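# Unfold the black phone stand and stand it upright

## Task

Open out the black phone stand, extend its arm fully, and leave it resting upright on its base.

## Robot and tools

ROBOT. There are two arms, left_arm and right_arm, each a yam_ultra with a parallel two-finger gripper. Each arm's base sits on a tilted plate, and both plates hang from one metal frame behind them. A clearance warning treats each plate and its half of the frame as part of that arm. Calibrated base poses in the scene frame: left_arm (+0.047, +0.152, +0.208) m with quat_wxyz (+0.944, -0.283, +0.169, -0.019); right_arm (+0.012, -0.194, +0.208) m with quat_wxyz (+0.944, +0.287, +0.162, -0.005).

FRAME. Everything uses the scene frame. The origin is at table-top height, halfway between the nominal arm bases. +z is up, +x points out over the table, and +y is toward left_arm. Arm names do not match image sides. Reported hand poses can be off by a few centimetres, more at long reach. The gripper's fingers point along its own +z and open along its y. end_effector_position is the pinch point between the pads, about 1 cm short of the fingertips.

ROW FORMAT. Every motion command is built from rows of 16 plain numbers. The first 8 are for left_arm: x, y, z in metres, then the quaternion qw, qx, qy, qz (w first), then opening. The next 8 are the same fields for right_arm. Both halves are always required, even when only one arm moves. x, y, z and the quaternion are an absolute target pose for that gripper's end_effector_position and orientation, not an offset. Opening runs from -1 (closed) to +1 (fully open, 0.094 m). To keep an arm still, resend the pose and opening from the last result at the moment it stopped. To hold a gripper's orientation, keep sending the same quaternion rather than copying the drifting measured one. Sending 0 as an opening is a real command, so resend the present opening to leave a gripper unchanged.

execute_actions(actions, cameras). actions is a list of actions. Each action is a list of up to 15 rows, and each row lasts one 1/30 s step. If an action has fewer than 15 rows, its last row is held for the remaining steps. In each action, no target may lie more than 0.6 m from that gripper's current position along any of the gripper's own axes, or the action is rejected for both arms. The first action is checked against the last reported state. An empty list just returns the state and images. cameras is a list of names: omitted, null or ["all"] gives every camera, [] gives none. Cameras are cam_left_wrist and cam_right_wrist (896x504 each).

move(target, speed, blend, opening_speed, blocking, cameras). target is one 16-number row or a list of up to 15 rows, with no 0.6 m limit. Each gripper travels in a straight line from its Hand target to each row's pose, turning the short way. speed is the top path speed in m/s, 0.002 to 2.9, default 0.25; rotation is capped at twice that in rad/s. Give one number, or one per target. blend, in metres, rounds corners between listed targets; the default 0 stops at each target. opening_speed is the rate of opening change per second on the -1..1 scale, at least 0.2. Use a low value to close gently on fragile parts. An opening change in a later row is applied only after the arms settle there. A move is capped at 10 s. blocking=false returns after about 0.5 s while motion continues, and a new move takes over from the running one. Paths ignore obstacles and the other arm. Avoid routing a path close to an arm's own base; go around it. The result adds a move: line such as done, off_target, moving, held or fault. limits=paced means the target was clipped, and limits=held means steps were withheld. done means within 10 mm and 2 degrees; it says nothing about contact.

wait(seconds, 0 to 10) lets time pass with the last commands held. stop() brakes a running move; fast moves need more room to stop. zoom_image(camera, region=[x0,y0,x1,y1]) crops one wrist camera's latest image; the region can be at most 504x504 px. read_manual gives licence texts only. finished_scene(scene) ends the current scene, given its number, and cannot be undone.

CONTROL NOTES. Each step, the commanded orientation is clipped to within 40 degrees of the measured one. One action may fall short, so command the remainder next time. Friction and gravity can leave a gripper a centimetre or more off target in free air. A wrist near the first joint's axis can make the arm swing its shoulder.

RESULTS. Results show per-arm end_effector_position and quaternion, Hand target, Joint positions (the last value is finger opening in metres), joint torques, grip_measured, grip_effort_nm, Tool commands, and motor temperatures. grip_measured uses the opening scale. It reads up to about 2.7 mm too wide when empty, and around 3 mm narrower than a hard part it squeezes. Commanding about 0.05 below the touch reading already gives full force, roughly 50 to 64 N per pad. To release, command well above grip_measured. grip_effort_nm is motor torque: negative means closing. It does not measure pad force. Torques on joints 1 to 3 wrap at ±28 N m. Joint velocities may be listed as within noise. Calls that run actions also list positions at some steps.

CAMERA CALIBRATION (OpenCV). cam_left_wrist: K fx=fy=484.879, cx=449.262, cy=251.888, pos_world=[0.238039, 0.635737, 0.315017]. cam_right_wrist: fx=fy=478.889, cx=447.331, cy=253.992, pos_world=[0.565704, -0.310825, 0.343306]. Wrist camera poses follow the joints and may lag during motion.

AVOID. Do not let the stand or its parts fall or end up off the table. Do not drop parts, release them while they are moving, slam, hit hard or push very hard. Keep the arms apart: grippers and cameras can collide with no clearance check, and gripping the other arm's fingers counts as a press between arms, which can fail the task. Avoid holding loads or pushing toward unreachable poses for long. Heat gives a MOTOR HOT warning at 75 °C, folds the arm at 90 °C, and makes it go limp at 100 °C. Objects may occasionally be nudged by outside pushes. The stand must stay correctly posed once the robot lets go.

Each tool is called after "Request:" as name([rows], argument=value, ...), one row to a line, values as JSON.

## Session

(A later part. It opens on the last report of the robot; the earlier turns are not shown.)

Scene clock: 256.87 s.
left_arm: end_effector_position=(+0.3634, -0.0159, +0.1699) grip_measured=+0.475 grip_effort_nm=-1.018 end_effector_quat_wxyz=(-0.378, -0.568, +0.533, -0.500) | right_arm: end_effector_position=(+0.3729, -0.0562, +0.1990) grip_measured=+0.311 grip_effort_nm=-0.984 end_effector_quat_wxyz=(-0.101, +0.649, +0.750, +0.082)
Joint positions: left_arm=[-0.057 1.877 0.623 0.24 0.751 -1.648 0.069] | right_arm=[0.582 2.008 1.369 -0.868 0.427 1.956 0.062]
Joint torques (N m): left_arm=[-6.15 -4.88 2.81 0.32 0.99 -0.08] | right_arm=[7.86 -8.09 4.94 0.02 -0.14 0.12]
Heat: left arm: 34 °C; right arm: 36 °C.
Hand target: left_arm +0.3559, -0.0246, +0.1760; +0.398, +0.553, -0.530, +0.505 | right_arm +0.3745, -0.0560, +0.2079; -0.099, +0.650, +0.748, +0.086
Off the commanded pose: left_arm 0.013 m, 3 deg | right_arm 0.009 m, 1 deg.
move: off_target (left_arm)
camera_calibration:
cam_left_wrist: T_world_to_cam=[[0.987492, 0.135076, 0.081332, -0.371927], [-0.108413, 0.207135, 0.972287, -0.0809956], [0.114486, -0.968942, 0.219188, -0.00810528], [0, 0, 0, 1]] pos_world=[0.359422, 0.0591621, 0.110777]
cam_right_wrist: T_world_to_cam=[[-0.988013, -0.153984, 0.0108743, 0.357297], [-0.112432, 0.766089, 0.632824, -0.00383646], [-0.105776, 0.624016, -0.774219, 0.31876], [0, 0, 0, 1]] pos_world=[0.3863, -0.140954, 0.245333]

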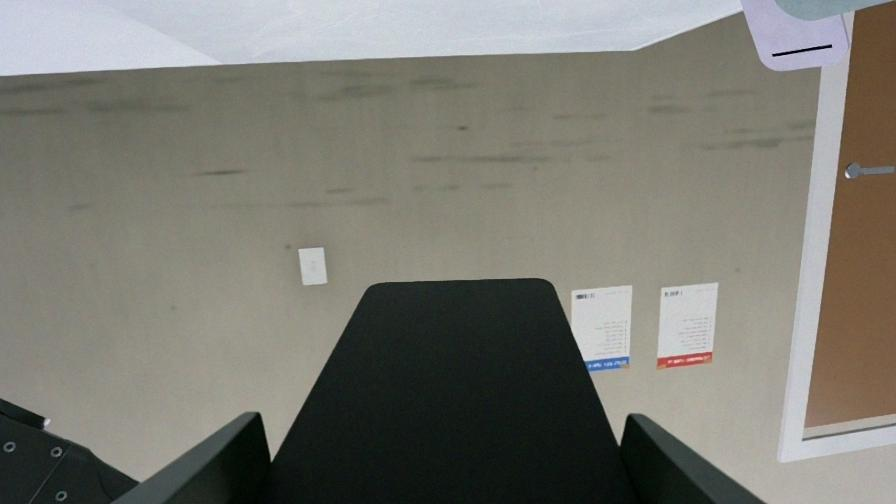

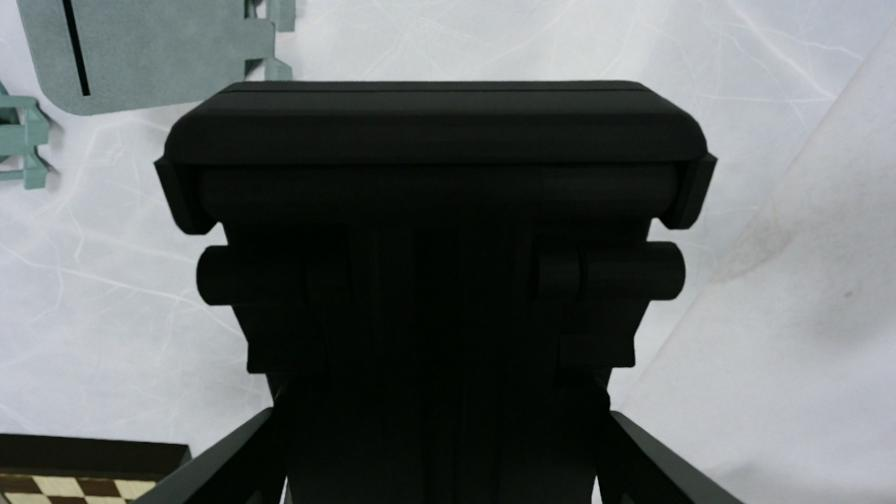

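Request:
move([
  [0.356,-0.025,0.176,0.3974,0.5527,-0.5301,0.5052,0.15,0.3745,-0.060,0.220,-0.196,0.634,0.73,0.17,0.0],
  [0.356,-0.025,0.176,0.3974,0.5527,-0.5301,0.5052,0.15,0.3745,-0.067,0.230,-0.289,0.606,0.698,0.251,0.0],
], speed=0.03)

Scene clock: 269.93 s.
left_arm: end_effector_position=(+0.3618, -0.0191, +0.1797) grip_measured=+0.475 grip_effort_nm=-1.018 end_effector_quat_wxyz=(-0.393, -0.553, +0.525, -0.514) | right_arm: end_effector_position=(+0.3728, -0.0636, +0.2143) grip_measured=+0.298 grip_effort_nm=-0.984 end_effector_quat_wxyz=(-0.282, +0.611, +0.704, +0.227)
Joint positions: left_arm=[-0.062 1.877 0.623 0.242 0.801 -1.652 0.069] | right_arm=[0.365 1.849 1.259 -0.77 -0.074 1.715 0.061]
Joint torques (N m): left_arm=[-5.71 -4.93 2.8 0.32 0.45 -0.03] | right_arm=[5.72 -10.36 3.19 0.13 -0.86 -0.16]
Heat: left arm: 34 °C; right arm: 38 °C.
Hand target: left_arm +0.3558, -0.0248, +0.1762; +0.397, +0.553, -0.530, +0.505 | right_arm +0.3745, -0.0669, +0.2297; -0.289, +0.606, +0.698, +0.251
Off the commanded pose: left_arm 0.009 m, 1 deg | right_arm 0.016 m, 3 deg.
move: off_target (right_arm)
camera_calibration:
cam_left_wrist: T_world_to_cam=[[0.988425, 0.128315, 0.0809392, -0.371213], [-0.112034, 0.257633, 0.959726, -0.0854281], [0.102294, -0.957685, 0.269027, -0.0173721], [0, 0, 0, 1]] pos_world=[0.359123, 0.0530042, 0.116707]
cam_right_wrist: T_world_to_cam=[[-0.986807, -0.160239, 0.023124, 0.352467], [-0.0423039, 0.393076, 0.918532, -0.118951], [-0.156274, 0.905436, -0.394669, 0.2905], [0, 0, 0, 1]] pos_world=[0.388183, -0.159794, 0.215761]

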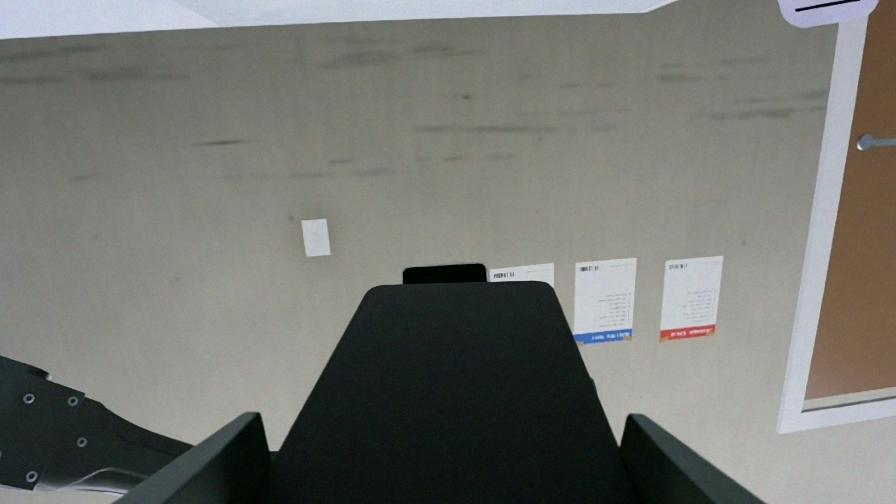

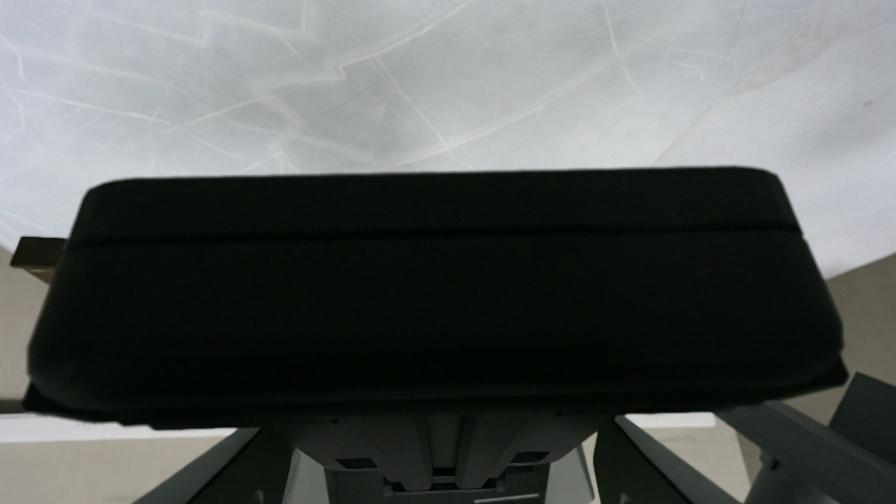

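Request:
move([
  [0.356,-0.022,0.168,0.3974,0.5527,-0.5301,0.5052,0.15,0.3745,-0.073,0.245,-0.289,0.606,0.698,0.251,0.0],
  [0.356,-0.022,0.164,0.3974,0.5527,-0.5301,0.5052,0.15,0.3745,-0.084,0.255,-0.289,0.606,0.698,0.251,0.0],
], speed=0.03)

Scene clock: 273.97 s.
left_arm: end_effector_position=(+0.3588, -0.0242, +0.1865) grip_measured=+0.475 grip_effort_nm=-1.013 end_effector_quat_wxyz=(-0.410, -0.530, +0.518, -0.532) | right_arm: end_effector_position=(+0.3687, -0.0689, +0.2275) grip_measured=+0.297 grip_effort_nm=-0.979 end_effector_quat_wxyz=(-0.294, +0.607, +0.701, +0.233)
Joint positions: left_arm=[-0.062 1.904 0.629 0.255 0.868 -1.633 0.069] | right_arm=[0.365 1.811 1.259 -0.809 -0.103 1.714 0.061]
Joint torques (N m): left_arm=[-2.81 -4.31 3.25 0.08 -0.1 0.28] | right_arm=[6.27 -12.05 6.13 -0.49 -0.62 0]
Heat: left arm: 34 °C; right arm: 39 °C.
Hand target: left_arm +0.3550, -0.0212, +0.1651; +0.398, +0.552, -0.530, +0.505 | right_arm +0.3740, -0.0830, +0.2534; -0.289, +0.606, +0.698, +0.251
Off the commanded pose: left_arm 0.023 m, 4 deg | right_arm 0.032 m, 2 deg.
move: off_target (left_arm, right_arm)
camera_calibration:
cam_left_wrist: T_world_to_cam=[[0.98903, 0.114741, 0.0930334, -0.370911], [-0.125417, 0.319503, 0.939249, -0.0809245], [0.0780455, -0.940613, 0.330389, -0.0261316], [0, 0, 0, 1]] pos_world=[0.358732, 0.0438345, 0.119149]
cam_right_wrist: T_world_to_cam=[[-0.986074, -0.164138, 0.0267692, 0.345912], [-0.0359917, 0.36777, 0.92922, -0.135561], [-0.162365, 0.915316, -0.368556, 0.296841], [0, 0, 0, 1]] pos_world=[0.384412, -0.16507, 0.226109]

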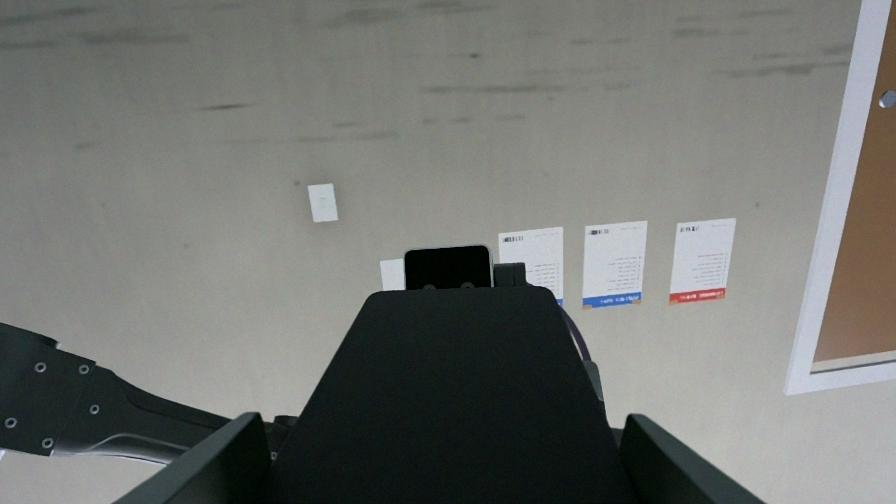

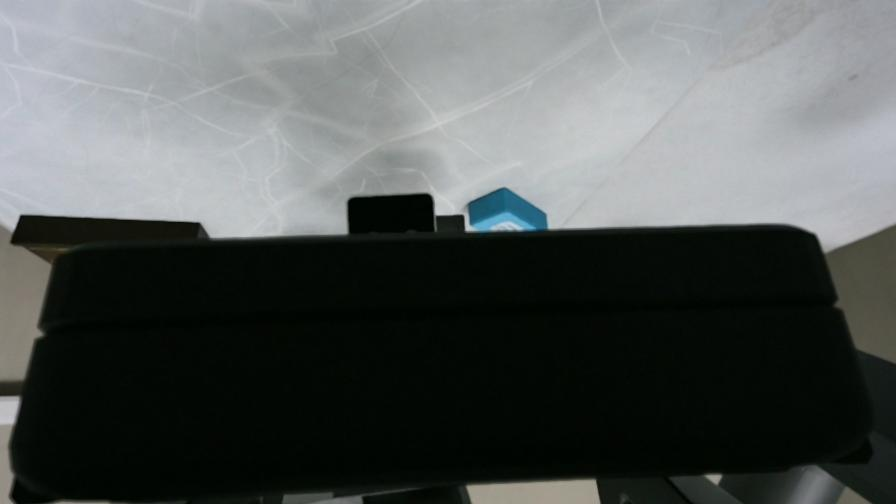

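Request:
move([
  [0.356,-0.022,0.15,0.3974,0.5527,-0.5301,0.5052,0.1,0.3745,-0.088,0.272,-0.289,0.606,0.698,0.251,-0.1],
  [0.356,-0.022,0.14,0.3974,0.5527,-0.5301,0.5052,0.1,0.3745,-0.095,0.285,-0.289,0.606,0.698,0.251,-0.1],
], speed=0.03)

Scene clock: 284.57 s.
left_arm: end_effector_position=(+0.3583, -0.0185, +0.1406) grip_measured=+0.474 grip_effort_nm=-1.018 end_effector_quat_wxyz=(-0.389, -0.559, +0.532, -0.503) | right_arm: end_effector_position=(+0.3802, -0.0972, +0.2779) grip_measured=-0.097 grip_effort_nm=-0.095 end_effector_quat_wxyz=(-0.284, +0.612, +0.694, +0.253)
Joint positions: left_arm=[0.006 2.013 0.665 0.259 0.806 -1.558 0.069] | right_arm=[0.383 1.707 1.361 -0.965 -0.104 1.736 0.042]
Joint torques (N m): left_arm=[-4.74 -5.08 2.71 0.11 0.79 0.08] | right_arm=[7.16 -6.8 4.6 0.07 -0.45 0.05]
Heat: left arm: 34 °C; right arm: 42 °C.
Hand target: left_arm +0.3558, -0.0219, +0.1400; +0.397, +0.553, -0.530, +0.505 | right_arm +0.3746, -0.0951, +0.2849; -0.289, +0.606, +0.698, +0.251
Off the commanded pose: left_arm 0.004 m, 1 deg | right_arm 0.009 m, 1 deg.
move: done
camera_calibration:
cam_left_wrist: T_world_to_cam=[[0.989887, 0.119571, 0.076337, -0.364713], [-0.102515, 0.230987, 0.967541, -0.0534289], [0.098057, -0.965581, 0.240909, -0.000637782], [0, 0, 0, 1]] pos_world=[0.35561, 0.0553347, 0.0796894]
cam_right_wrist: T_world_to_cam=[[-0.991075, -0.133156, -0.00624835, 0.36537], [-0.0534544, 0.354044, 0.9337, -0.167514], [-0.122116, 0.925701, -0.358002, 0.32603], [0, 0, 0, 1]] pos_world=[0.392968, -0.193847, 0.27541]

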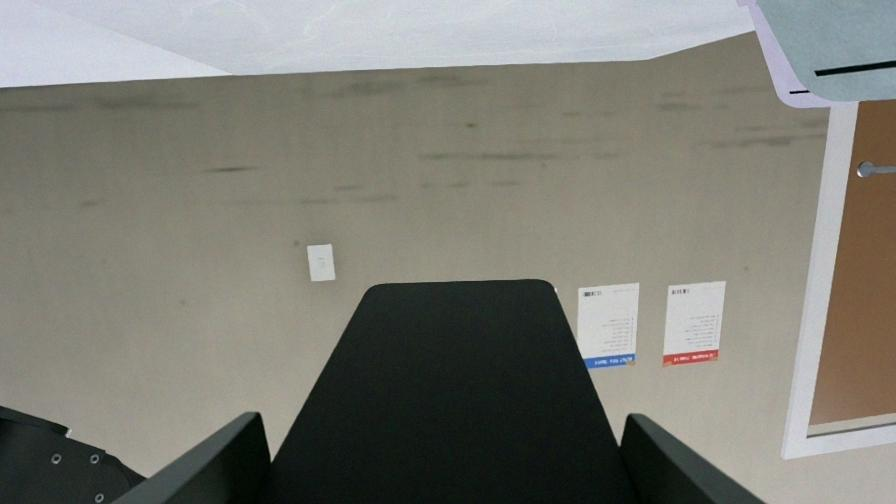

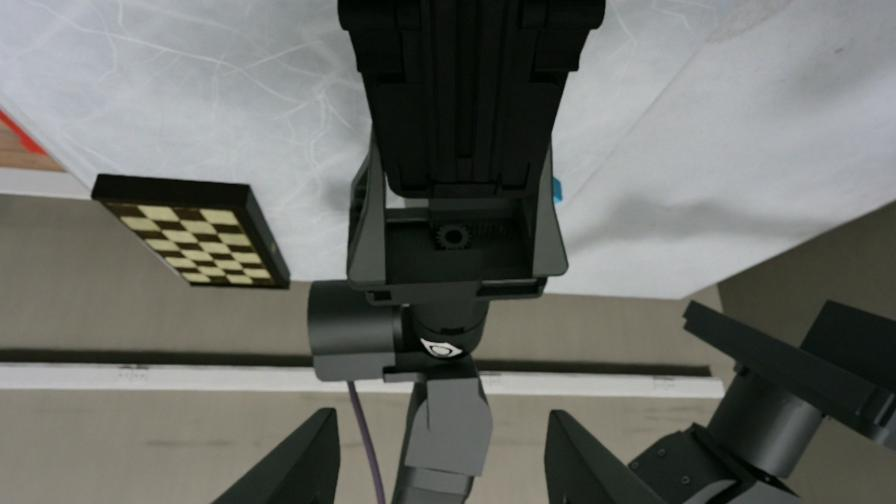

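Request:
zoom_image(camera="cam_right_wrist", region=[330, 0, 610, 220])

Request:
move([
  [0.356,-0.022,0.14,0.3974,0.5527,-0.5301,0.5052,0.1,0.3745,-0.0,0.25,-0.289,0.606,0.698,0.251,0.3],
], speed=0.1)

Request:
zoom_image(camera="cam_right_wrist", region=[200, 0, 700, 500])

Scaled by 1.800.

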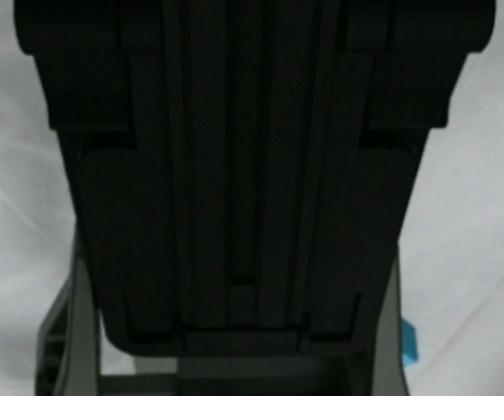

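Scene clock: 289.83 s.
left_arm: end_effector_position=(+0.3583, -0.0184, +0.1404) grip_measured=+0.474 grip_effort_nm=-1.013 end_effector_quat_wxyz=(-0.389, -0.559, +0.533, -0.502) | right_arm: end_effector_position=(+0.3805, -0.0093, +0.2557) grip_measured=+0.297 grip_effort_nm=0.183 end_effector_quat_wxyz=(-0.288, +0.607, +0.693, +0.261)
Joint positions: left_arm=[0.006 2.013 0.665 0.259 0.805 -1.557 0.069] | right_arm=[0.517 1.9 1.331 -0.723 -0.085 1.858 0.061]
Joint torques (N m): left_arm=[-4.78 -5.03 2.77 0.11 0.79 0.07] | right_arm=[7.92 -5.03 3.82 0.59 -0.36 0.14]
Heat: left arm: 34 °C; right arm: 40 °C.
Hand target: left_arm +0.3558, -0.0219, +0.1400; +0.397, +0.553, -0.530, +0.505 | right_arm +0.3742, -0.0003, +0.2501; -0.289, +0.606, +0.698, +0.251
Off the commanded pose: left_arm 0.004 m, 1 deg | right_arm 0.012 m, 1 deg.
move: off_target (right_arm)
camera_calibration:
cam_left_wrist: T_world_to_cam=[[0.989844, 0.119458, 0.0770656, -0.364763], [-0.103113, 0.230132, 0.967681, -0.0532029], [0.0978615, -0.9658, 0.240113, -0.000395181], [0, 0, 0, 1]] pos_world=[0.355611, 0.0554357, 0.079689]
cam_right_wrist: T_world_to_cam=[[-0.990553, -0.136237, -0.0156148, 0.379348], [-0.060959, 0.335474, 0.940075, -0.176833], [-0.122835, 0.932146, -0.340609, 0.232587], [0, 0, 0, 1]] pos_world=[0.393555, -0.105801, 0.251381]

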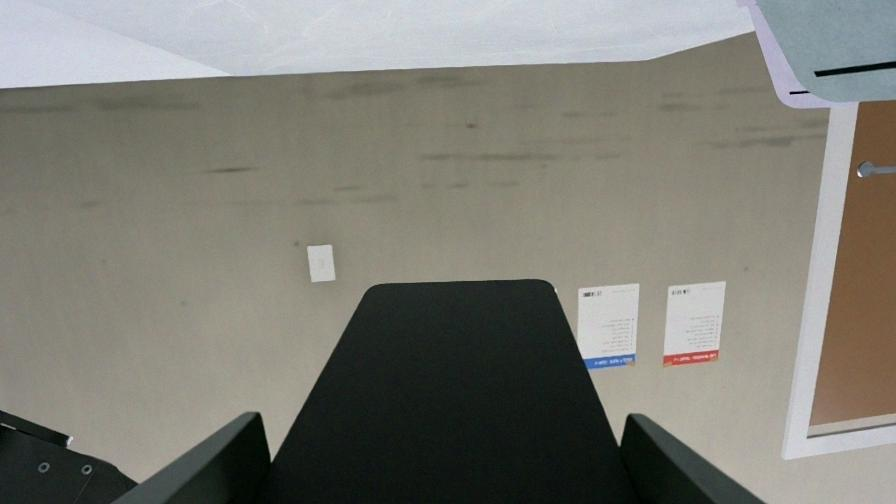

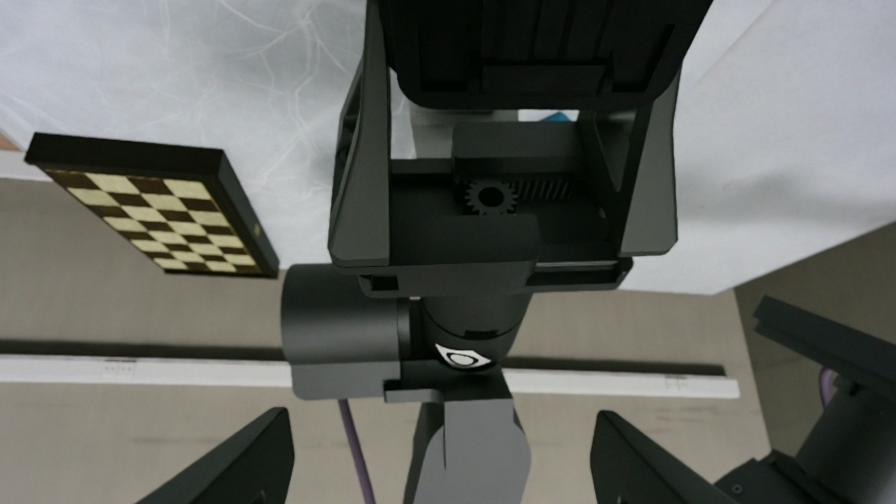

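Scaled by 1.008.

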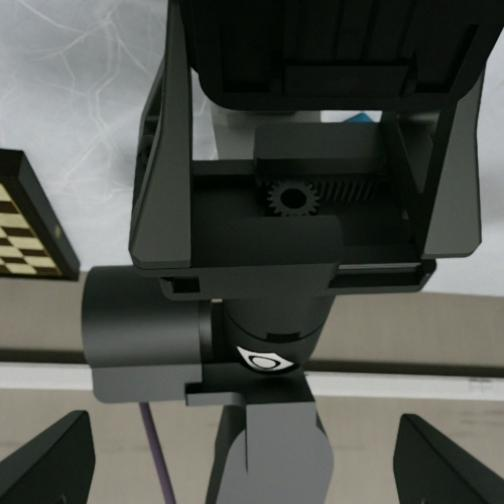

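Request:
move([
  [0.356,-0.022,0.14,0.3974,0.5527,-0.5301,0.5052,0.1,0.3745,-0.066,0.24,-0.0985,0.65,0.748,0.0856,1],
  [0.356,-0.022,0.14,0.3974,0.5527,-0.5301,0.5052,0.1,0.3745,-0.066,0.173,-0.0985,0.65,0.748,0.0856,1],
], speed=0.1)

Scene clock: 302.27 s.
left_arm: end_effector_position=(+0.3583, -0.0184, +0.1404) grip_measured=+0.474 grip_effort_nm=-1.013 end_effector_quat_wxyz=(-0.389, -0.559, +0.533, -0.502) | right_arm: end_effector_position=(+0.3792, -0.0679, +0.1842) grip_measured=+0.997 grip_effort_nm=0.193 end_effector_quat_wxyz=(-0.103, +0.655, +0.742, +0.099)
Joint positions: left_arm=[0.006 2.013 0.665 0.259 0.805 -1.557 0.069] | right_arm=[0.521 1.974 1.304 -0.774 0.406 1.892 0.094]
Joint torques (N m): left_arm=[-4.78 -4.96 2.77 0.12 0.8 0.08] | right_arm=[6.3 -5.03 3.02 0.39 -0.03 -0.09]
Heat: left arm: 34 °C; right arm: 38 °C.
Hand target: left_arm +0.3559, -0.0219, +0.1399; +0.397, +0.553, -0.530, +0.505 | right_arm +0.3743, -0.0662, +0.1732; -0.099, +0.650, +0.748, +0.086
Off the commanded pose: left_arm 0.004 m, 1 deg | right_arm 0.012 m, 2 deg.
move: off_target (right_arm)
camera_calibration:
cam_left_wrist: T_world_to_cam=[[0.989843, 0.119433, 0.077113, -0.364757], [-0.103122, 0.229825, 0.967753, -0.0530915], [0.0978592, -0.965876, 0.239807, -0.00034139], [0, 0, 0, 1]] pos_world=[0.355611, 0.0554361, 0.0795888]
cam_right_wrist: T_world_to_cam=[[-0.991346, -0.130877, -0.0102451, 0.368725], [-0.105767, 0.750043, 0.652878, 0.00786269], [-0.0777621, 0.648311, -0.757394, 0.30314], [0, 0, 0, 1]] pos_world=[0.389938, -0.154169, 0.228241]

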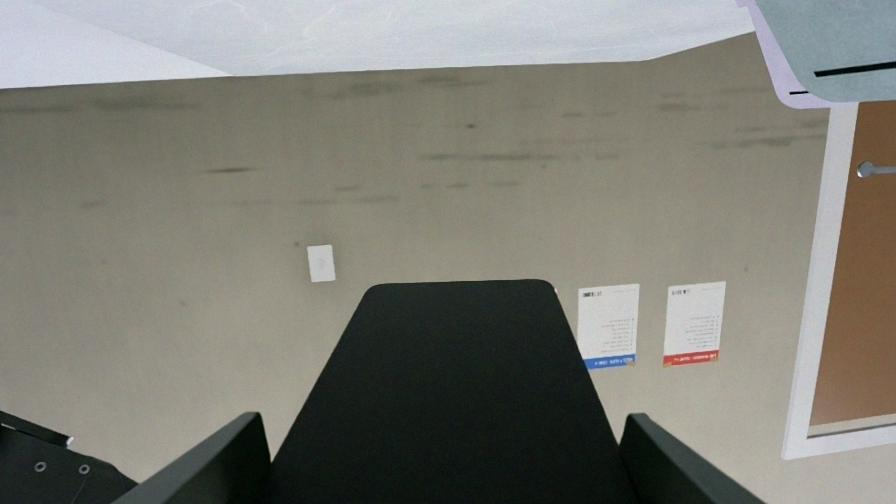

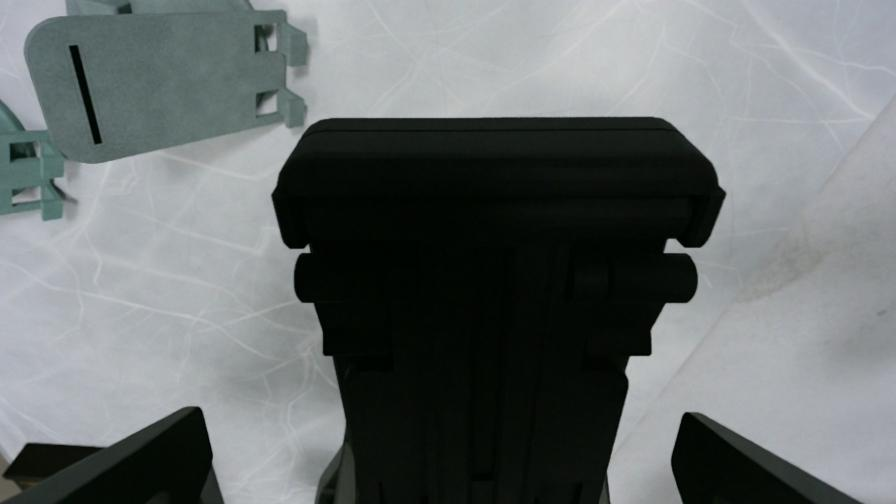

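Request:
move([
  [0.356,-0.022,0.14,0.3974,0.5527,-0.5301,0.5052,0.1,0.3645,-0.062,0.162,-0.0985,0.65,0.748,0.0856,1],
], speed=0.1)

Request:
zoom_image(camera="cam_left_wrist", region=[200, 250, 700, 504])

Scene clock: 306.07 s.
left_arm: end_effector_position=(+0.3583, -0.0184, +0.1404) grip_measured=+0.474 grip_effort_nm=-1.013 end_effector_quat_wxyz=(-0.389, -0.559, +0.533, -0.502) | right_arm: end_effector_position=(+0.3703, -0.0636, +0.1740) grip_measured=+0.997 grip_effort_nm=0.188 end_effector_quat_wxyz=(-0.103, +0.656, +0.741, +0.101)
Joint positions: left_arm=[0.006 2.013 0.665 0.259 0.805 -1.557 0.069] | right_arm=[0.521 1.974 1.246 -0.713 0.406 1.891 0.094]
Joint torques (N m): left_arm=[-4.72 -5.12 2.78 0.09 0.8 0.08] | right_arm=[6.12 -4.67 3.1 0.44 0.02 -0.13]
Heat: left arm: 34 °C; right arm: 38 °C.
Hand target: left_arm +0.3559, -0.0219, +0.1400; +0.397, +0.553, -0.530, +0.505 | right_arm +0.3642, -0.0623, +0.1623; -0.099, +0.650, +0.748, +0.086
Off the commanded pose: left_arm 0.004 m, 1 deg | right_arm 0.013 m, 2 deg.
move: off_target (right_arm)
camera_calibration:
cam_left_wrist: T_world_to_cam=[[0.989843, 0.119433, 0.077113, -0.364757], [-0.103122, 0.229825, 0.967753, -0.0530915], [0.0978592, -0.965876, 0.239807, -0.00034139], [0, 0, 0, 1]] pos_world=[0.355611, 0.0554361, 0.0795888]
cam_right_wrist: T_world_to_cam=[[-0.991425, -0.130055, -0.0127062, 0.36073], [-0.106679, 0.749382, 0.653487, 0.0105812], [-0.0754678, 0.649239, -0.756831, 0.291047], [0, 0, 0, 1]] pos_world=[0.38073, -0.149974, 0.217942]

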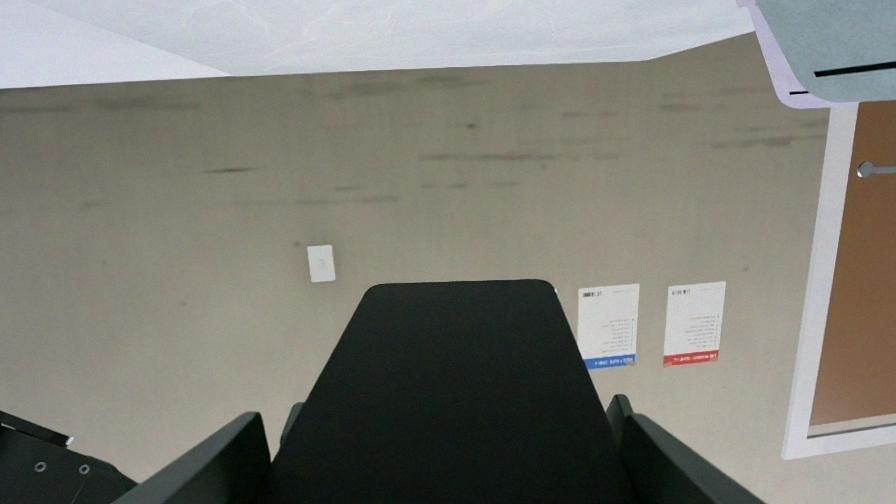

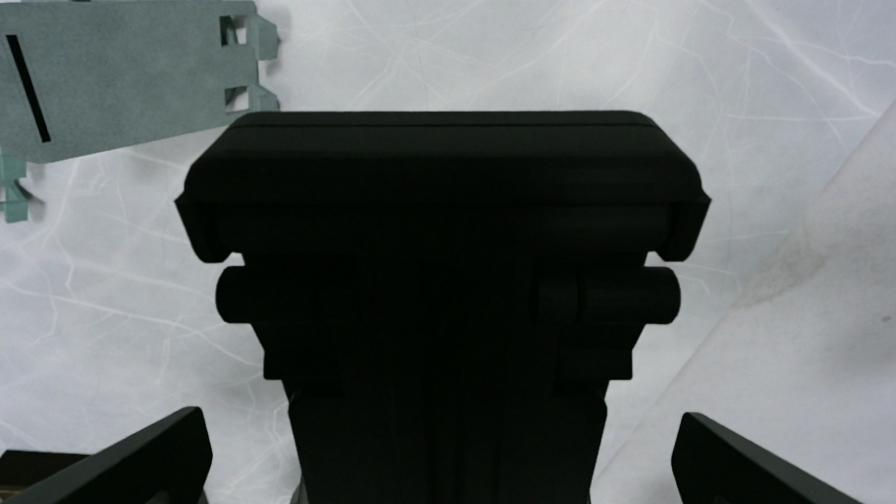

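Scaled by 1.008.

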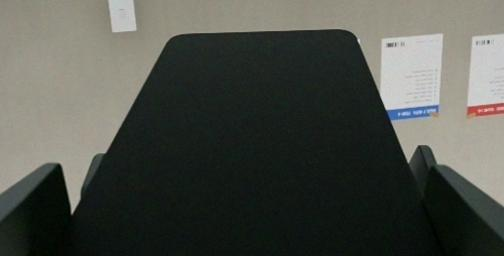

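Request:
move([
  [0.356,-0.022,0.14,0.3974,0.5527,-0.5301,0.5052,0.1,0.3645,-0.062,0.162,-0.0985,0.65,0.748,0.0856,0.1],
], opening_speed=0.6, cameras=[])

Request:
move([
  [0.356,-0.022,0.14,0.3974,0.5527,-0.5301,0.5052,1,0.3645,-0.062,0.162,-0.0985,0.65,0.748,0.0856,0.1],
  [0.37,0.20,0.15,0.3974,0.5527,-0.5301,0.5052,1,0.38,-0.08,0.20,0,0.65,0.75,0,0.1],
  [0.37,0.25,0.17,0.3974,0.5527,-0.5301,0.5052,1,0.39,-0.08,0.24,0,0,1,0,0.1],
  [0.37,0.25,0.17,0.42,0.57,-0.51,0.49,1,0.40,-0.10,0.22,0,-0.68,0.733,0,0.1],
], speed=0.3)

Scene clock: 311.20 s.
left_arm: end_effector_position=(+0.3583, -0.0184, +0.1404) grip_measured=+0.474 grip_effort_nm=-1.013 end_effector_quat_wxyz=(-0.389, -0.559, +0.533, -0.502) | right_arm: end_effector_position=(+0.3706, -0.0634, +0.1740) grip_measured=+0.103 grip_effort_nm=-0.090 end_effector_quat_wxyz=(-0.102, +0.656, +0.741, +0.101)
Joint positions: left_arm=[0.006 2.013 0.665 0.259 0.805 -1.557 0.069] | right_arm=[0.521 1.974 1.246 -0.711 0.406 1.89 0.052]
Joint torques (N m): left_arm=[-4.77 -4.98 2.73 0.11 0.82 0.07] | right_arm=[6.09 -4.77 3.06 0.35 -0.02 -0.03]
Heat: left arm: 34 °C; right arm: 37 °C.
Hand target: left_arm +0.3559, -0.0219, +0.1400; +0.397, +0.553, -0.530, +0.505 | right_arm +0.3643, -0.0623, +0.1623; -0.099, +0.650, +0.748, +0.086
Off the commanded pose: left_arm 0.004 m, 1 deg | right_arm 0.014 m, 2 deg.
move: off_target (right_arm)
No camera images: "cameras" was empty.

Scene clock: 318.63 s.
left_arm: end_effector_position=(+0.3706, +0.2500, +0.1775) grip_measured=+0.999 grip_effort_nm=0.081 end_effector_quat_wxyz=(-0.409, -0.566, +0.518, -0.494) | right_arm: end_effector_position=(+0.4001, -0.0992, +0.2242) grip_measured=+0.103 grip_effort_nm=-0.090 end_effector_quat_wxyz=(-0.002, +0.677, -0.736, -0.004)
Joint positions: left_arm=[0.702 1.893 1.41 -1.457 0.86 -0.523 0.094] | right_arm=[0.611 2.074 1.592 -1.159 0.66 -0.864 0.052]
Joint torques (N m): left_arm=[-1.74 -7.64 5.63 -1.86 0.3 -0.08] | right_arm=[6.65 -7.27 3.37 0.17 0.08 -0.17]
Heat: left arm: 35 °C; right arm: 37 °C.
Hand target: left_arm +0.3698, +0.2499, +0.1701; +0.420, +0.570, -0.510, +0.490 | right_arm +0.4000, -0.1000, +0.2200; +0.000, +0.680, -0.733, +0.000
Off the commanded pose: left_arm 0.008 m, 2 deg | right_arm 0.004 m, 1 deg.
move: done
camera_calibration:
cam_left_wrist: T_world_to_cam=[[0.992771, 0.117332, 0.0252823, -0.403171], [-0.0544277, 0.252352, 0.966104, -0.172907], [0.106974, -0.960496, 0.256914, 0.241097], [0, 0, 0, 1]] pos_world=[0.365054, 0.32251, 0.115298]
cam_right_wrist: T_world_to_cam=[[0.997266, -0.073865, 0.00187375, -0.407067], [-0.0682992, -0.911853, 0.404796, -0.116685], [-0.0281917, -0.403817, -0.914405, 0.266361], [0, 0, 0, 1]] pos_world=[0.405494, -0.0289068, 0.291558]

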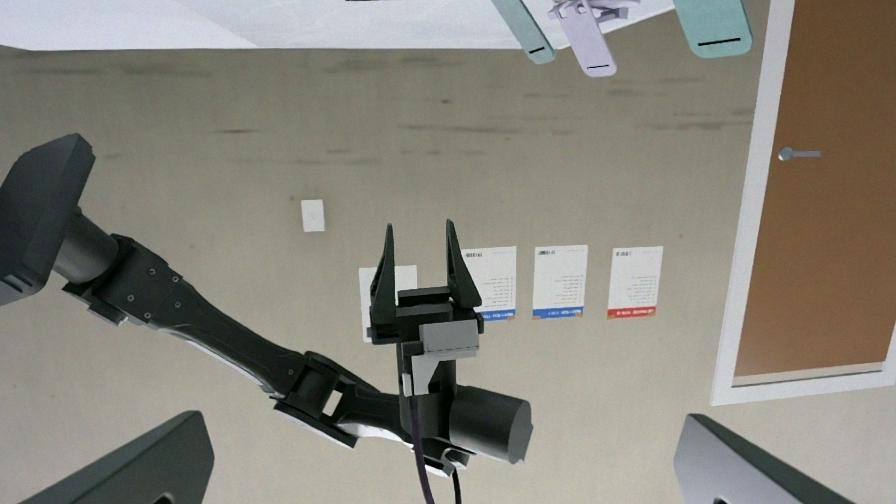

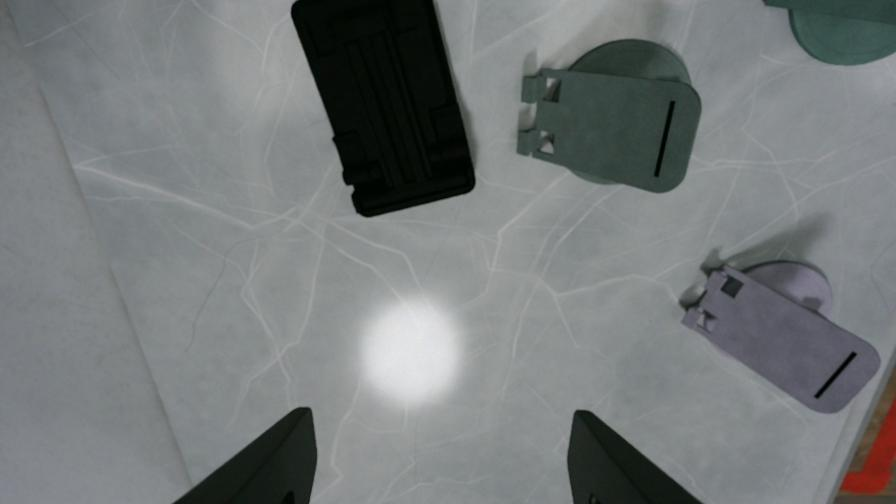

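Request:
move([
  [0.37,0.12,0.2,0,0.788,-0.616,0,1,0.40,-0.09,0.22,0,0,1,0,1],
  [0.365,0.06,0.17,0,0.788,-0.616,0,1,0.3815,-0.108,0.09,-0.055,0.615,0.786,0.043,1],
], speed=0.2)

Scene clock: 347.40 s.
left_arm: end_effector_position=(+0.3740, +0.0677, +0.1721) grip_measured=+0.999 grip_effort_nm=0.081 end_effector_quat_wxyz=(+0.029, +0.730, -0.677, +0.088) | right_arm: end_effector_position=(+0.3873, -0.1113, +0.0983) grip_measured=+0.997 grip_effort_nm=0.183 end_effector_quat_wxyz=(-0.050, +0.611, +0.789, +0.049)
Joint positions: left_arm=[-0.504 1.73 0.957 -0.596 -0.569 -2.076 0.094] | right_arm=[0.342 2.074 1.222 -0.557 0.521 1.589 0.094]
Joint torques (N m): left_arm=[-7.21 -4.16 5.46 0.18 0.01 -0.11] | right_arm=[6.19 -6.2 2.43 0.28 -0.14 0.15]
Heat: left arm: 37 °C; right arm: 38 °C.
Hand target: left_arm +0.3652, +0.0607, +0.1697; +0.029, +0.720, -0.689, +0.082 | right_arm +0.3813, -0.1082, +0.0902; -0.055, +0.615, +0.786, +0.043
Off the commanded pose: left_arm 0.012 m, 14 deg | right_arm 0.011 m, 1 deg.
joint sent to its limit (left arm) — joint 6 (wrist roll), lower limit. The joint targets are off in orientation, not in position.
move: off_target (left_arm, right_arm)
camera_calibration:
cam_left_wrist: T_world_to_cam=[[0.993245, 0.100177, 0.0585504, -0.389872], [0.0490067, -0.819565, 0.570887, -0.0195529], [0.105176, -0.564162, -0.818938, 0.225996], [0, 0, 0, 1]] pos_world=[0.364428, 0.150529, 0.219066]
cam_right_wrist: T_world_to_cam=[[-0.965868, -0.258728, -0.0125934, 0.346232], [-0.225358, 0.815333, 0.533335, 0.162775], [-0.127721, 0.517969, -0.84581, 0.280435], [0, 0, 0, 1]] pos_world=[0.406915, -0.188392, 0.154742]

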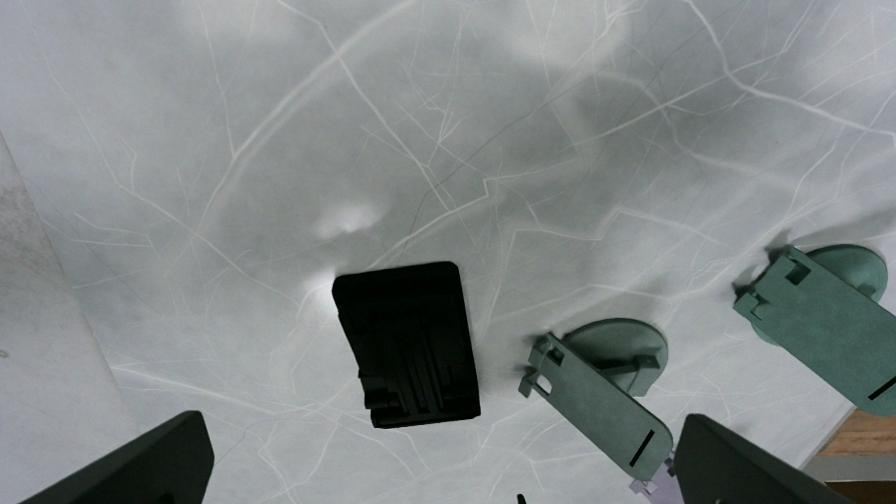

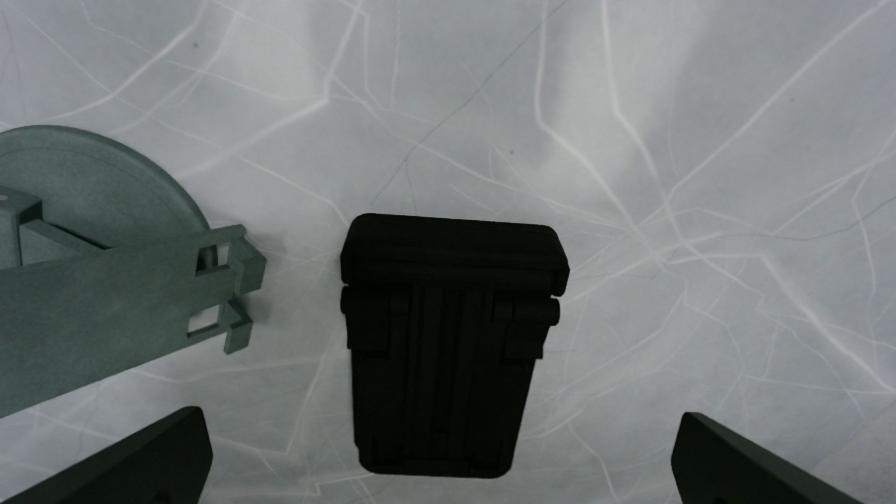

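Request:
move([
  [0.37,0.22,0.2,0,0.707,-0.707,0,1,0.366,-0.062,0.09,0,0.62,0.785,0,1],
  [0.37,0.22,0.2,0,0.707,-0.707,0,1,0.366,-0.062,0.016,0,0.62,0.785,0,1],
  [0.37,0.22,0.2,0,0.707,-0.707,0,1,0.366,-0.062,0.016,0,0.62,0.785,0,0.1],
], speed=0.12, opening_speed=0.6)

Scene clock: 366.37 s.
left_arm: end_effector_position=(+0.3654, +0.2101, +0.1937) grip_measured=+0.999 grip_effort_nm=0.076 end_effector_quat_wxyz=(+0.013, +0.702, -0.712, +0.000) | right_arm: end_effector_position=(+0.3742, -0.0617, +0.0260) grip_measured=+0.336 grip_effort_nm=-0.945 end_effector_quat_wxyz=(-0.004, +0.627, +0.779, +0.015)
Joint positions: left_arm=[-0.232 1.452 1.032 -0.949 -0.618 -1.766 0.094] | right_arm=[0.377 2.376 1.255 -0.311 0.64 1.668 0.063]
Joint torques (N m): left_arm=[-2.91 -6.87 8.49 -0.34 -0.22 0.05] | right_arm=[7.32 -6.09 2.35 0.2 0.25 -0.09]
Heat: left arm: 36 °C; right arm: 38 °C.
Hand target: left_arm +0.3699, +0.2199, +0.1999; +0.000, +0.707, -0.707, +0.000 | right_arm +0.3658, -0.0622, +0.0164; +0.000, +0.620, +0.785, +0.000
Off the commanded pose: left_arm 0.013 m, 2 deg | right_arm 0.013 m, 2 deg.
move: off_target (left_arm, right_arm); target 3's new opening was sent with right_arm's hand 0.012 m and 2 deg from that target
camera_calibration:
cam_left_wrist: T_world_to_cam=[[0.999391, 0.00596579, -0.0343793, -0.361214], [0.0205141, -0.897469, 0.440601, 0.137205], [-0.0282258, -0.441038, -0.897045, 0.362944], [0, 0, 0, 1]] pos_world=[0.368423, 0.285364, 0.252706]
cam_right_wrist: T_world_to_cam=[[-0.975009, -0.221703, -0.0143431, 0.351292], [-0.2058, 0.87698, 0.434227, 0.156938], [-0.0836907, 0.426327, -0.900689, 0.171201], [0, 0, 0, 1]] pos_world=[0.389139, -0.132736, 0.091091]

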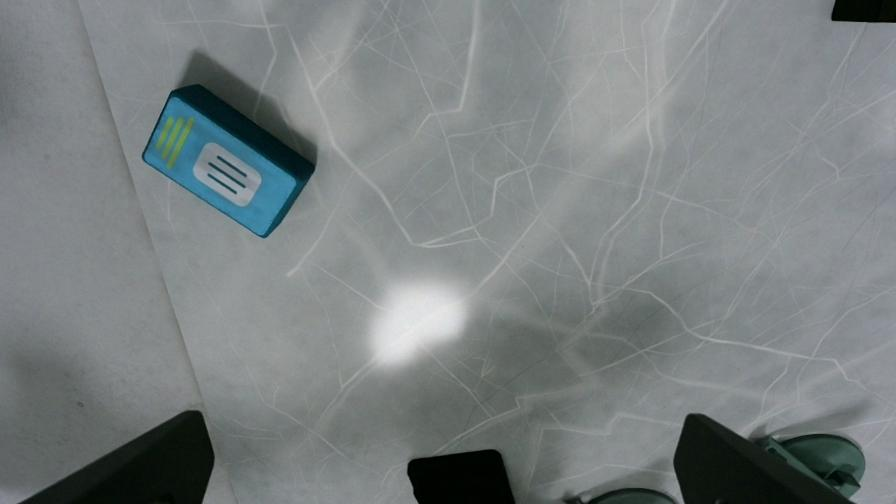

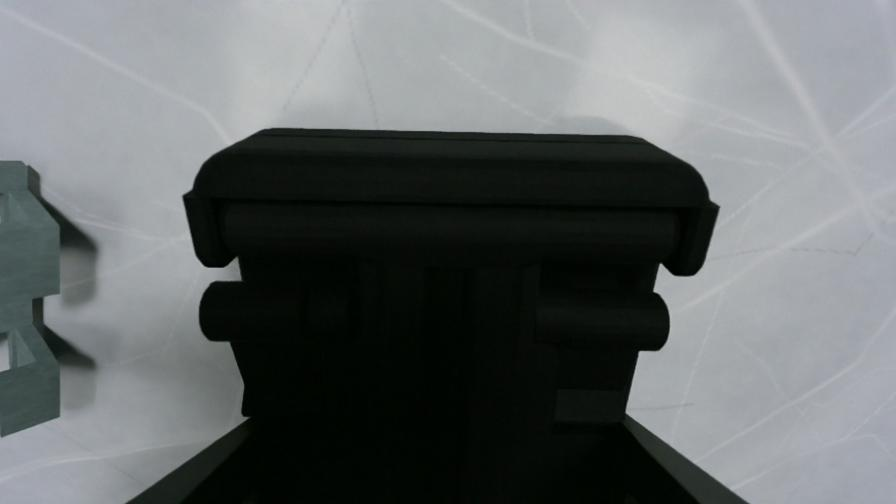

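Request:
move([
  [0.37,0.22,0.2,0,0.707,-0.707,0,1,0.366,-0.062,0.14,0,0.62,0.785,0,0.1],
  [0.37,0.22,0.2,0,0.707,-0.707,0,1,0.38,-0.05,0.15,0,0,1,0,0.1],
  [0.37,0.22,0.2,0,0.707,-0.707,0,1,0.37,-0.03,0.10,0,-0.707,0.707,0,0.1],
], speed=0.2)

Scene clock: 377.00 s.
left_arm: end_effector_position=(+0.3652, +0.2101, +0.1938) grip_measured=+0.999 grip_effort_nm=0.081 end_effector_quat_wxyz=(+0.013, +0.702, -0.712, -0.001) | right_arm: end_effector_position=(+0.3782, -0.0323, +0.1125) grip_measured=+0.331 grip_effort_nm=-0.984 end_effector_quat_wxyz=(-0.012, +0.698, -0.716, -0.001)
Joint positions: left_arm=[-0.232 1.452 1.032 -0.949 -0.618 -1.766 0.094] | right_arm=[0.57 2.307 1.406 -0.68 0.662 -0.991 0.063]
Joint torques (N m): left_arm=[-2.92 -6.83 8.53 -0.29 -0.2 0.03] | right_arm=[7.17 -5.98 2.67 0.27 0.06 -0.18]
Heat: left arm: 35 °C; right arm: 38 °C.
Hand target: left_arm +0.3699, +0.2199, +0.1999; +0.000, +0.707, -0.707, +0.000 | right_arm +0.3697, -0.0303, +0.1004; +0.000, +0.707, -0.707, +0.000
Off the commanded pose: left_arm 0.013 m, 2 deg | right_arm 0.015 m, 2 deg.
move: off_target (left_arm, right_arm)
camera_calibration:
cam_left_wrist: T_world_to_cam=[[0.999373, 0.00556958, -0.034959, -0.360848], [0.0204101, -0.897535, 0.440471, 0.137297], [-0.0289237, -0.440908, -0.897086, 0.363172], [0, 0, 0, 1]] pos_world=[0.368323, 0.285364, 0.252706]
cam_right_wrist: T_world_to_cam=[[0.999653, -0.0162715, 0.0207274, -0.381176], [-0.0231246, -0.918837, 0.393958, -0.0280393], [0.0126349, -0.394301, -0.918895, 0.17596], [0, 0, 0, 1]] pos_world=[0.378172, 0.0374154, 0.180636]

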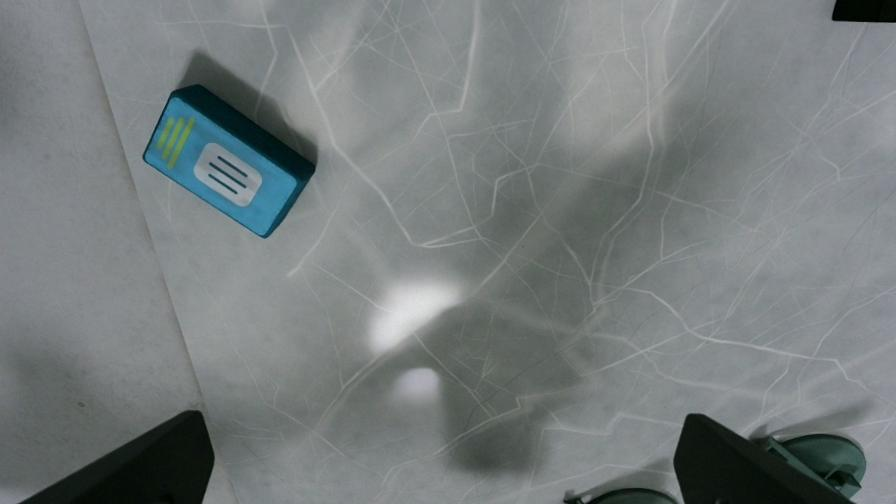

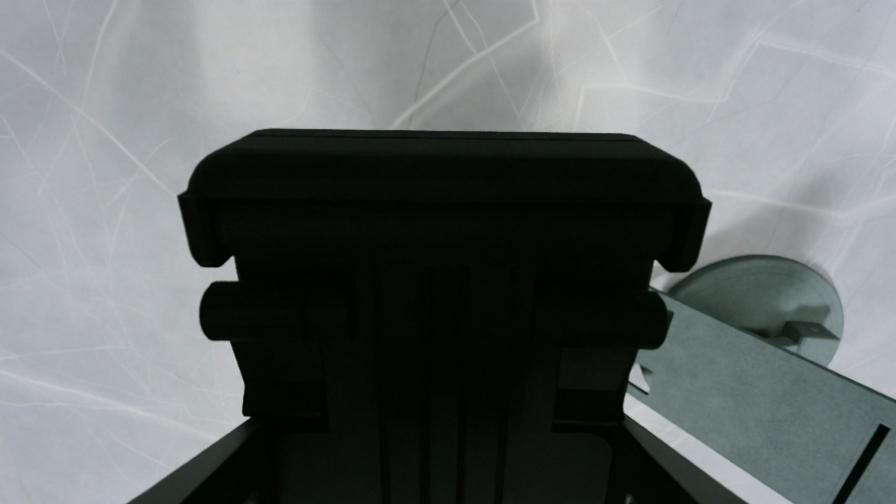

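Request:
move([
  [0.36,0.20,0.2,0.4545,0.5415,-0.5415,0.4545,1,0.37,-0.07,0.22,0,-0.707,0.707,0,0.1],
  [0.365,0.08,0.18,0.4545,0.5415,-0.5415,0.4545,1,0.37,-0.07,0.22,0,-0.707,0.707,0,0.1],
], speed=0.2)

Request:
zoom_image(camera="cam_left_wrist", region=[250, 204, 650, 504])

Scene clock: 386.63 s.
left_arm: end_effector_position=(+0.3686, +0.0888, +0.1782) grip_measured=+0.999 grip_effort_nm=0.081 end_effector_quat_wxyz=(-0.443, -0.549, +0.545, -0.454) | right_arm: end_effector_position=(+0.3647, -0.0706, +0.2012) grip_measured=+0.331 grip_effort_nm=-0.984 end_effector_quat_wxyz=(+0.020, +0.711, -0.703, -0.001)
Joint positions: left_arm=[0.243 1.796 0.979 -0.717 0.842 -1.141 0.094] | right_arm=[0.669 2.131 1.484 -1.093 0.663 -0.853 0.063]
Joint torques (N m): left_arm=[-5.56 -6.54 2.97 -0.81 0.69 -0.11] | right_arm=[9.13 -10.24 5.05 -0.22 -0.06 0.06]
Heat: left arm: 36 °C; right arm: 38 °C.
Hand target: left_arm +0.3648, +0.0803, +0.1801; +0.455, +0.542, -0.542, +0.454 | right_arm +0.3697, -0.0701, +0.2195; +0.000, +0.707, -0.707, +0.000
Off the commanded pose: left_arm 0.010 m, 2 deg | right_arm 0.020 m, 2 deg.
move: off_target (right_arm)
camera_calibration:
cam_left_wrist: T_world_to_cam=[[0.999892, 0.00273252, -0.0144217, -0.367755], [0.0133501, 0.239112, 0.9709, -0.157689], [0.00610142, -0.970988, 0.23905, 0.127621], [0, 0, 0, 1]] pos_world=[0.369042, 0.162628, 0.117289]
cam_right_wrist: T_world_to_cam=[[0.999466, 0.0207094, -0.0252681, -0.358279], [0.0296482, -0.899831, 0.43523, -0.12471], [-0.0137237, -0.435747, -0.899965, 0.245425], [0, 0, 0, 1]] pos_world=[0.365153, 0.00214511, 0.266098]

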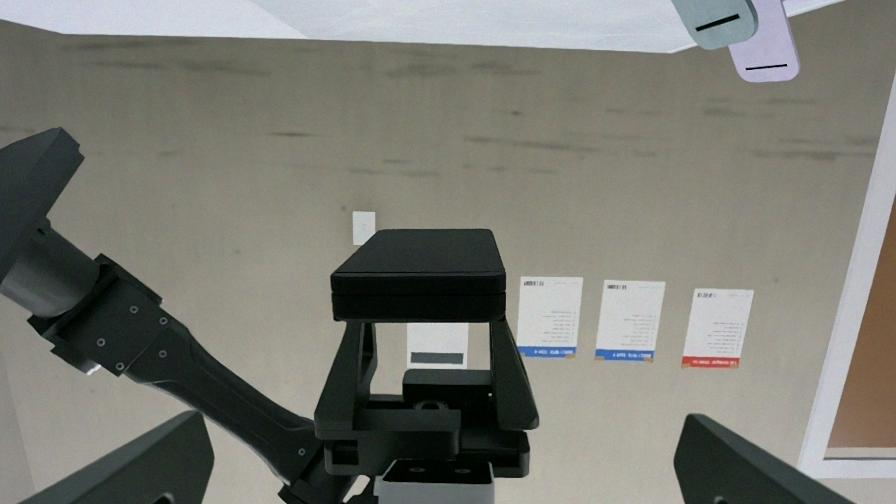

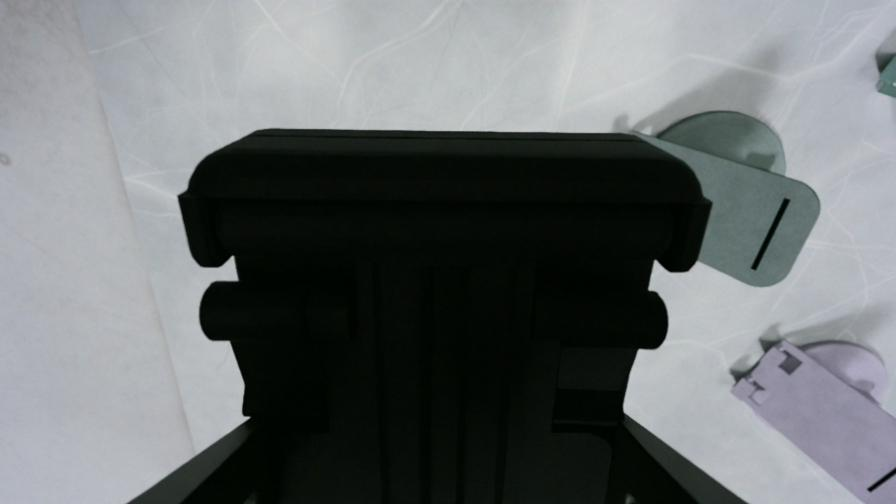

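Scaled by 1.260.

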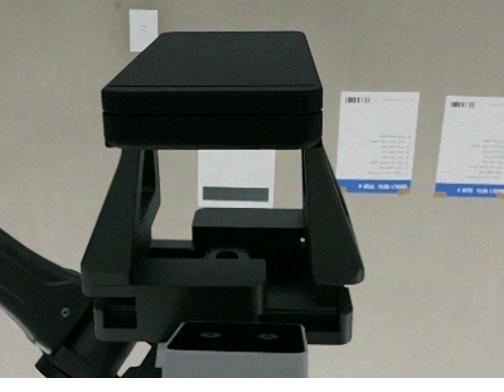

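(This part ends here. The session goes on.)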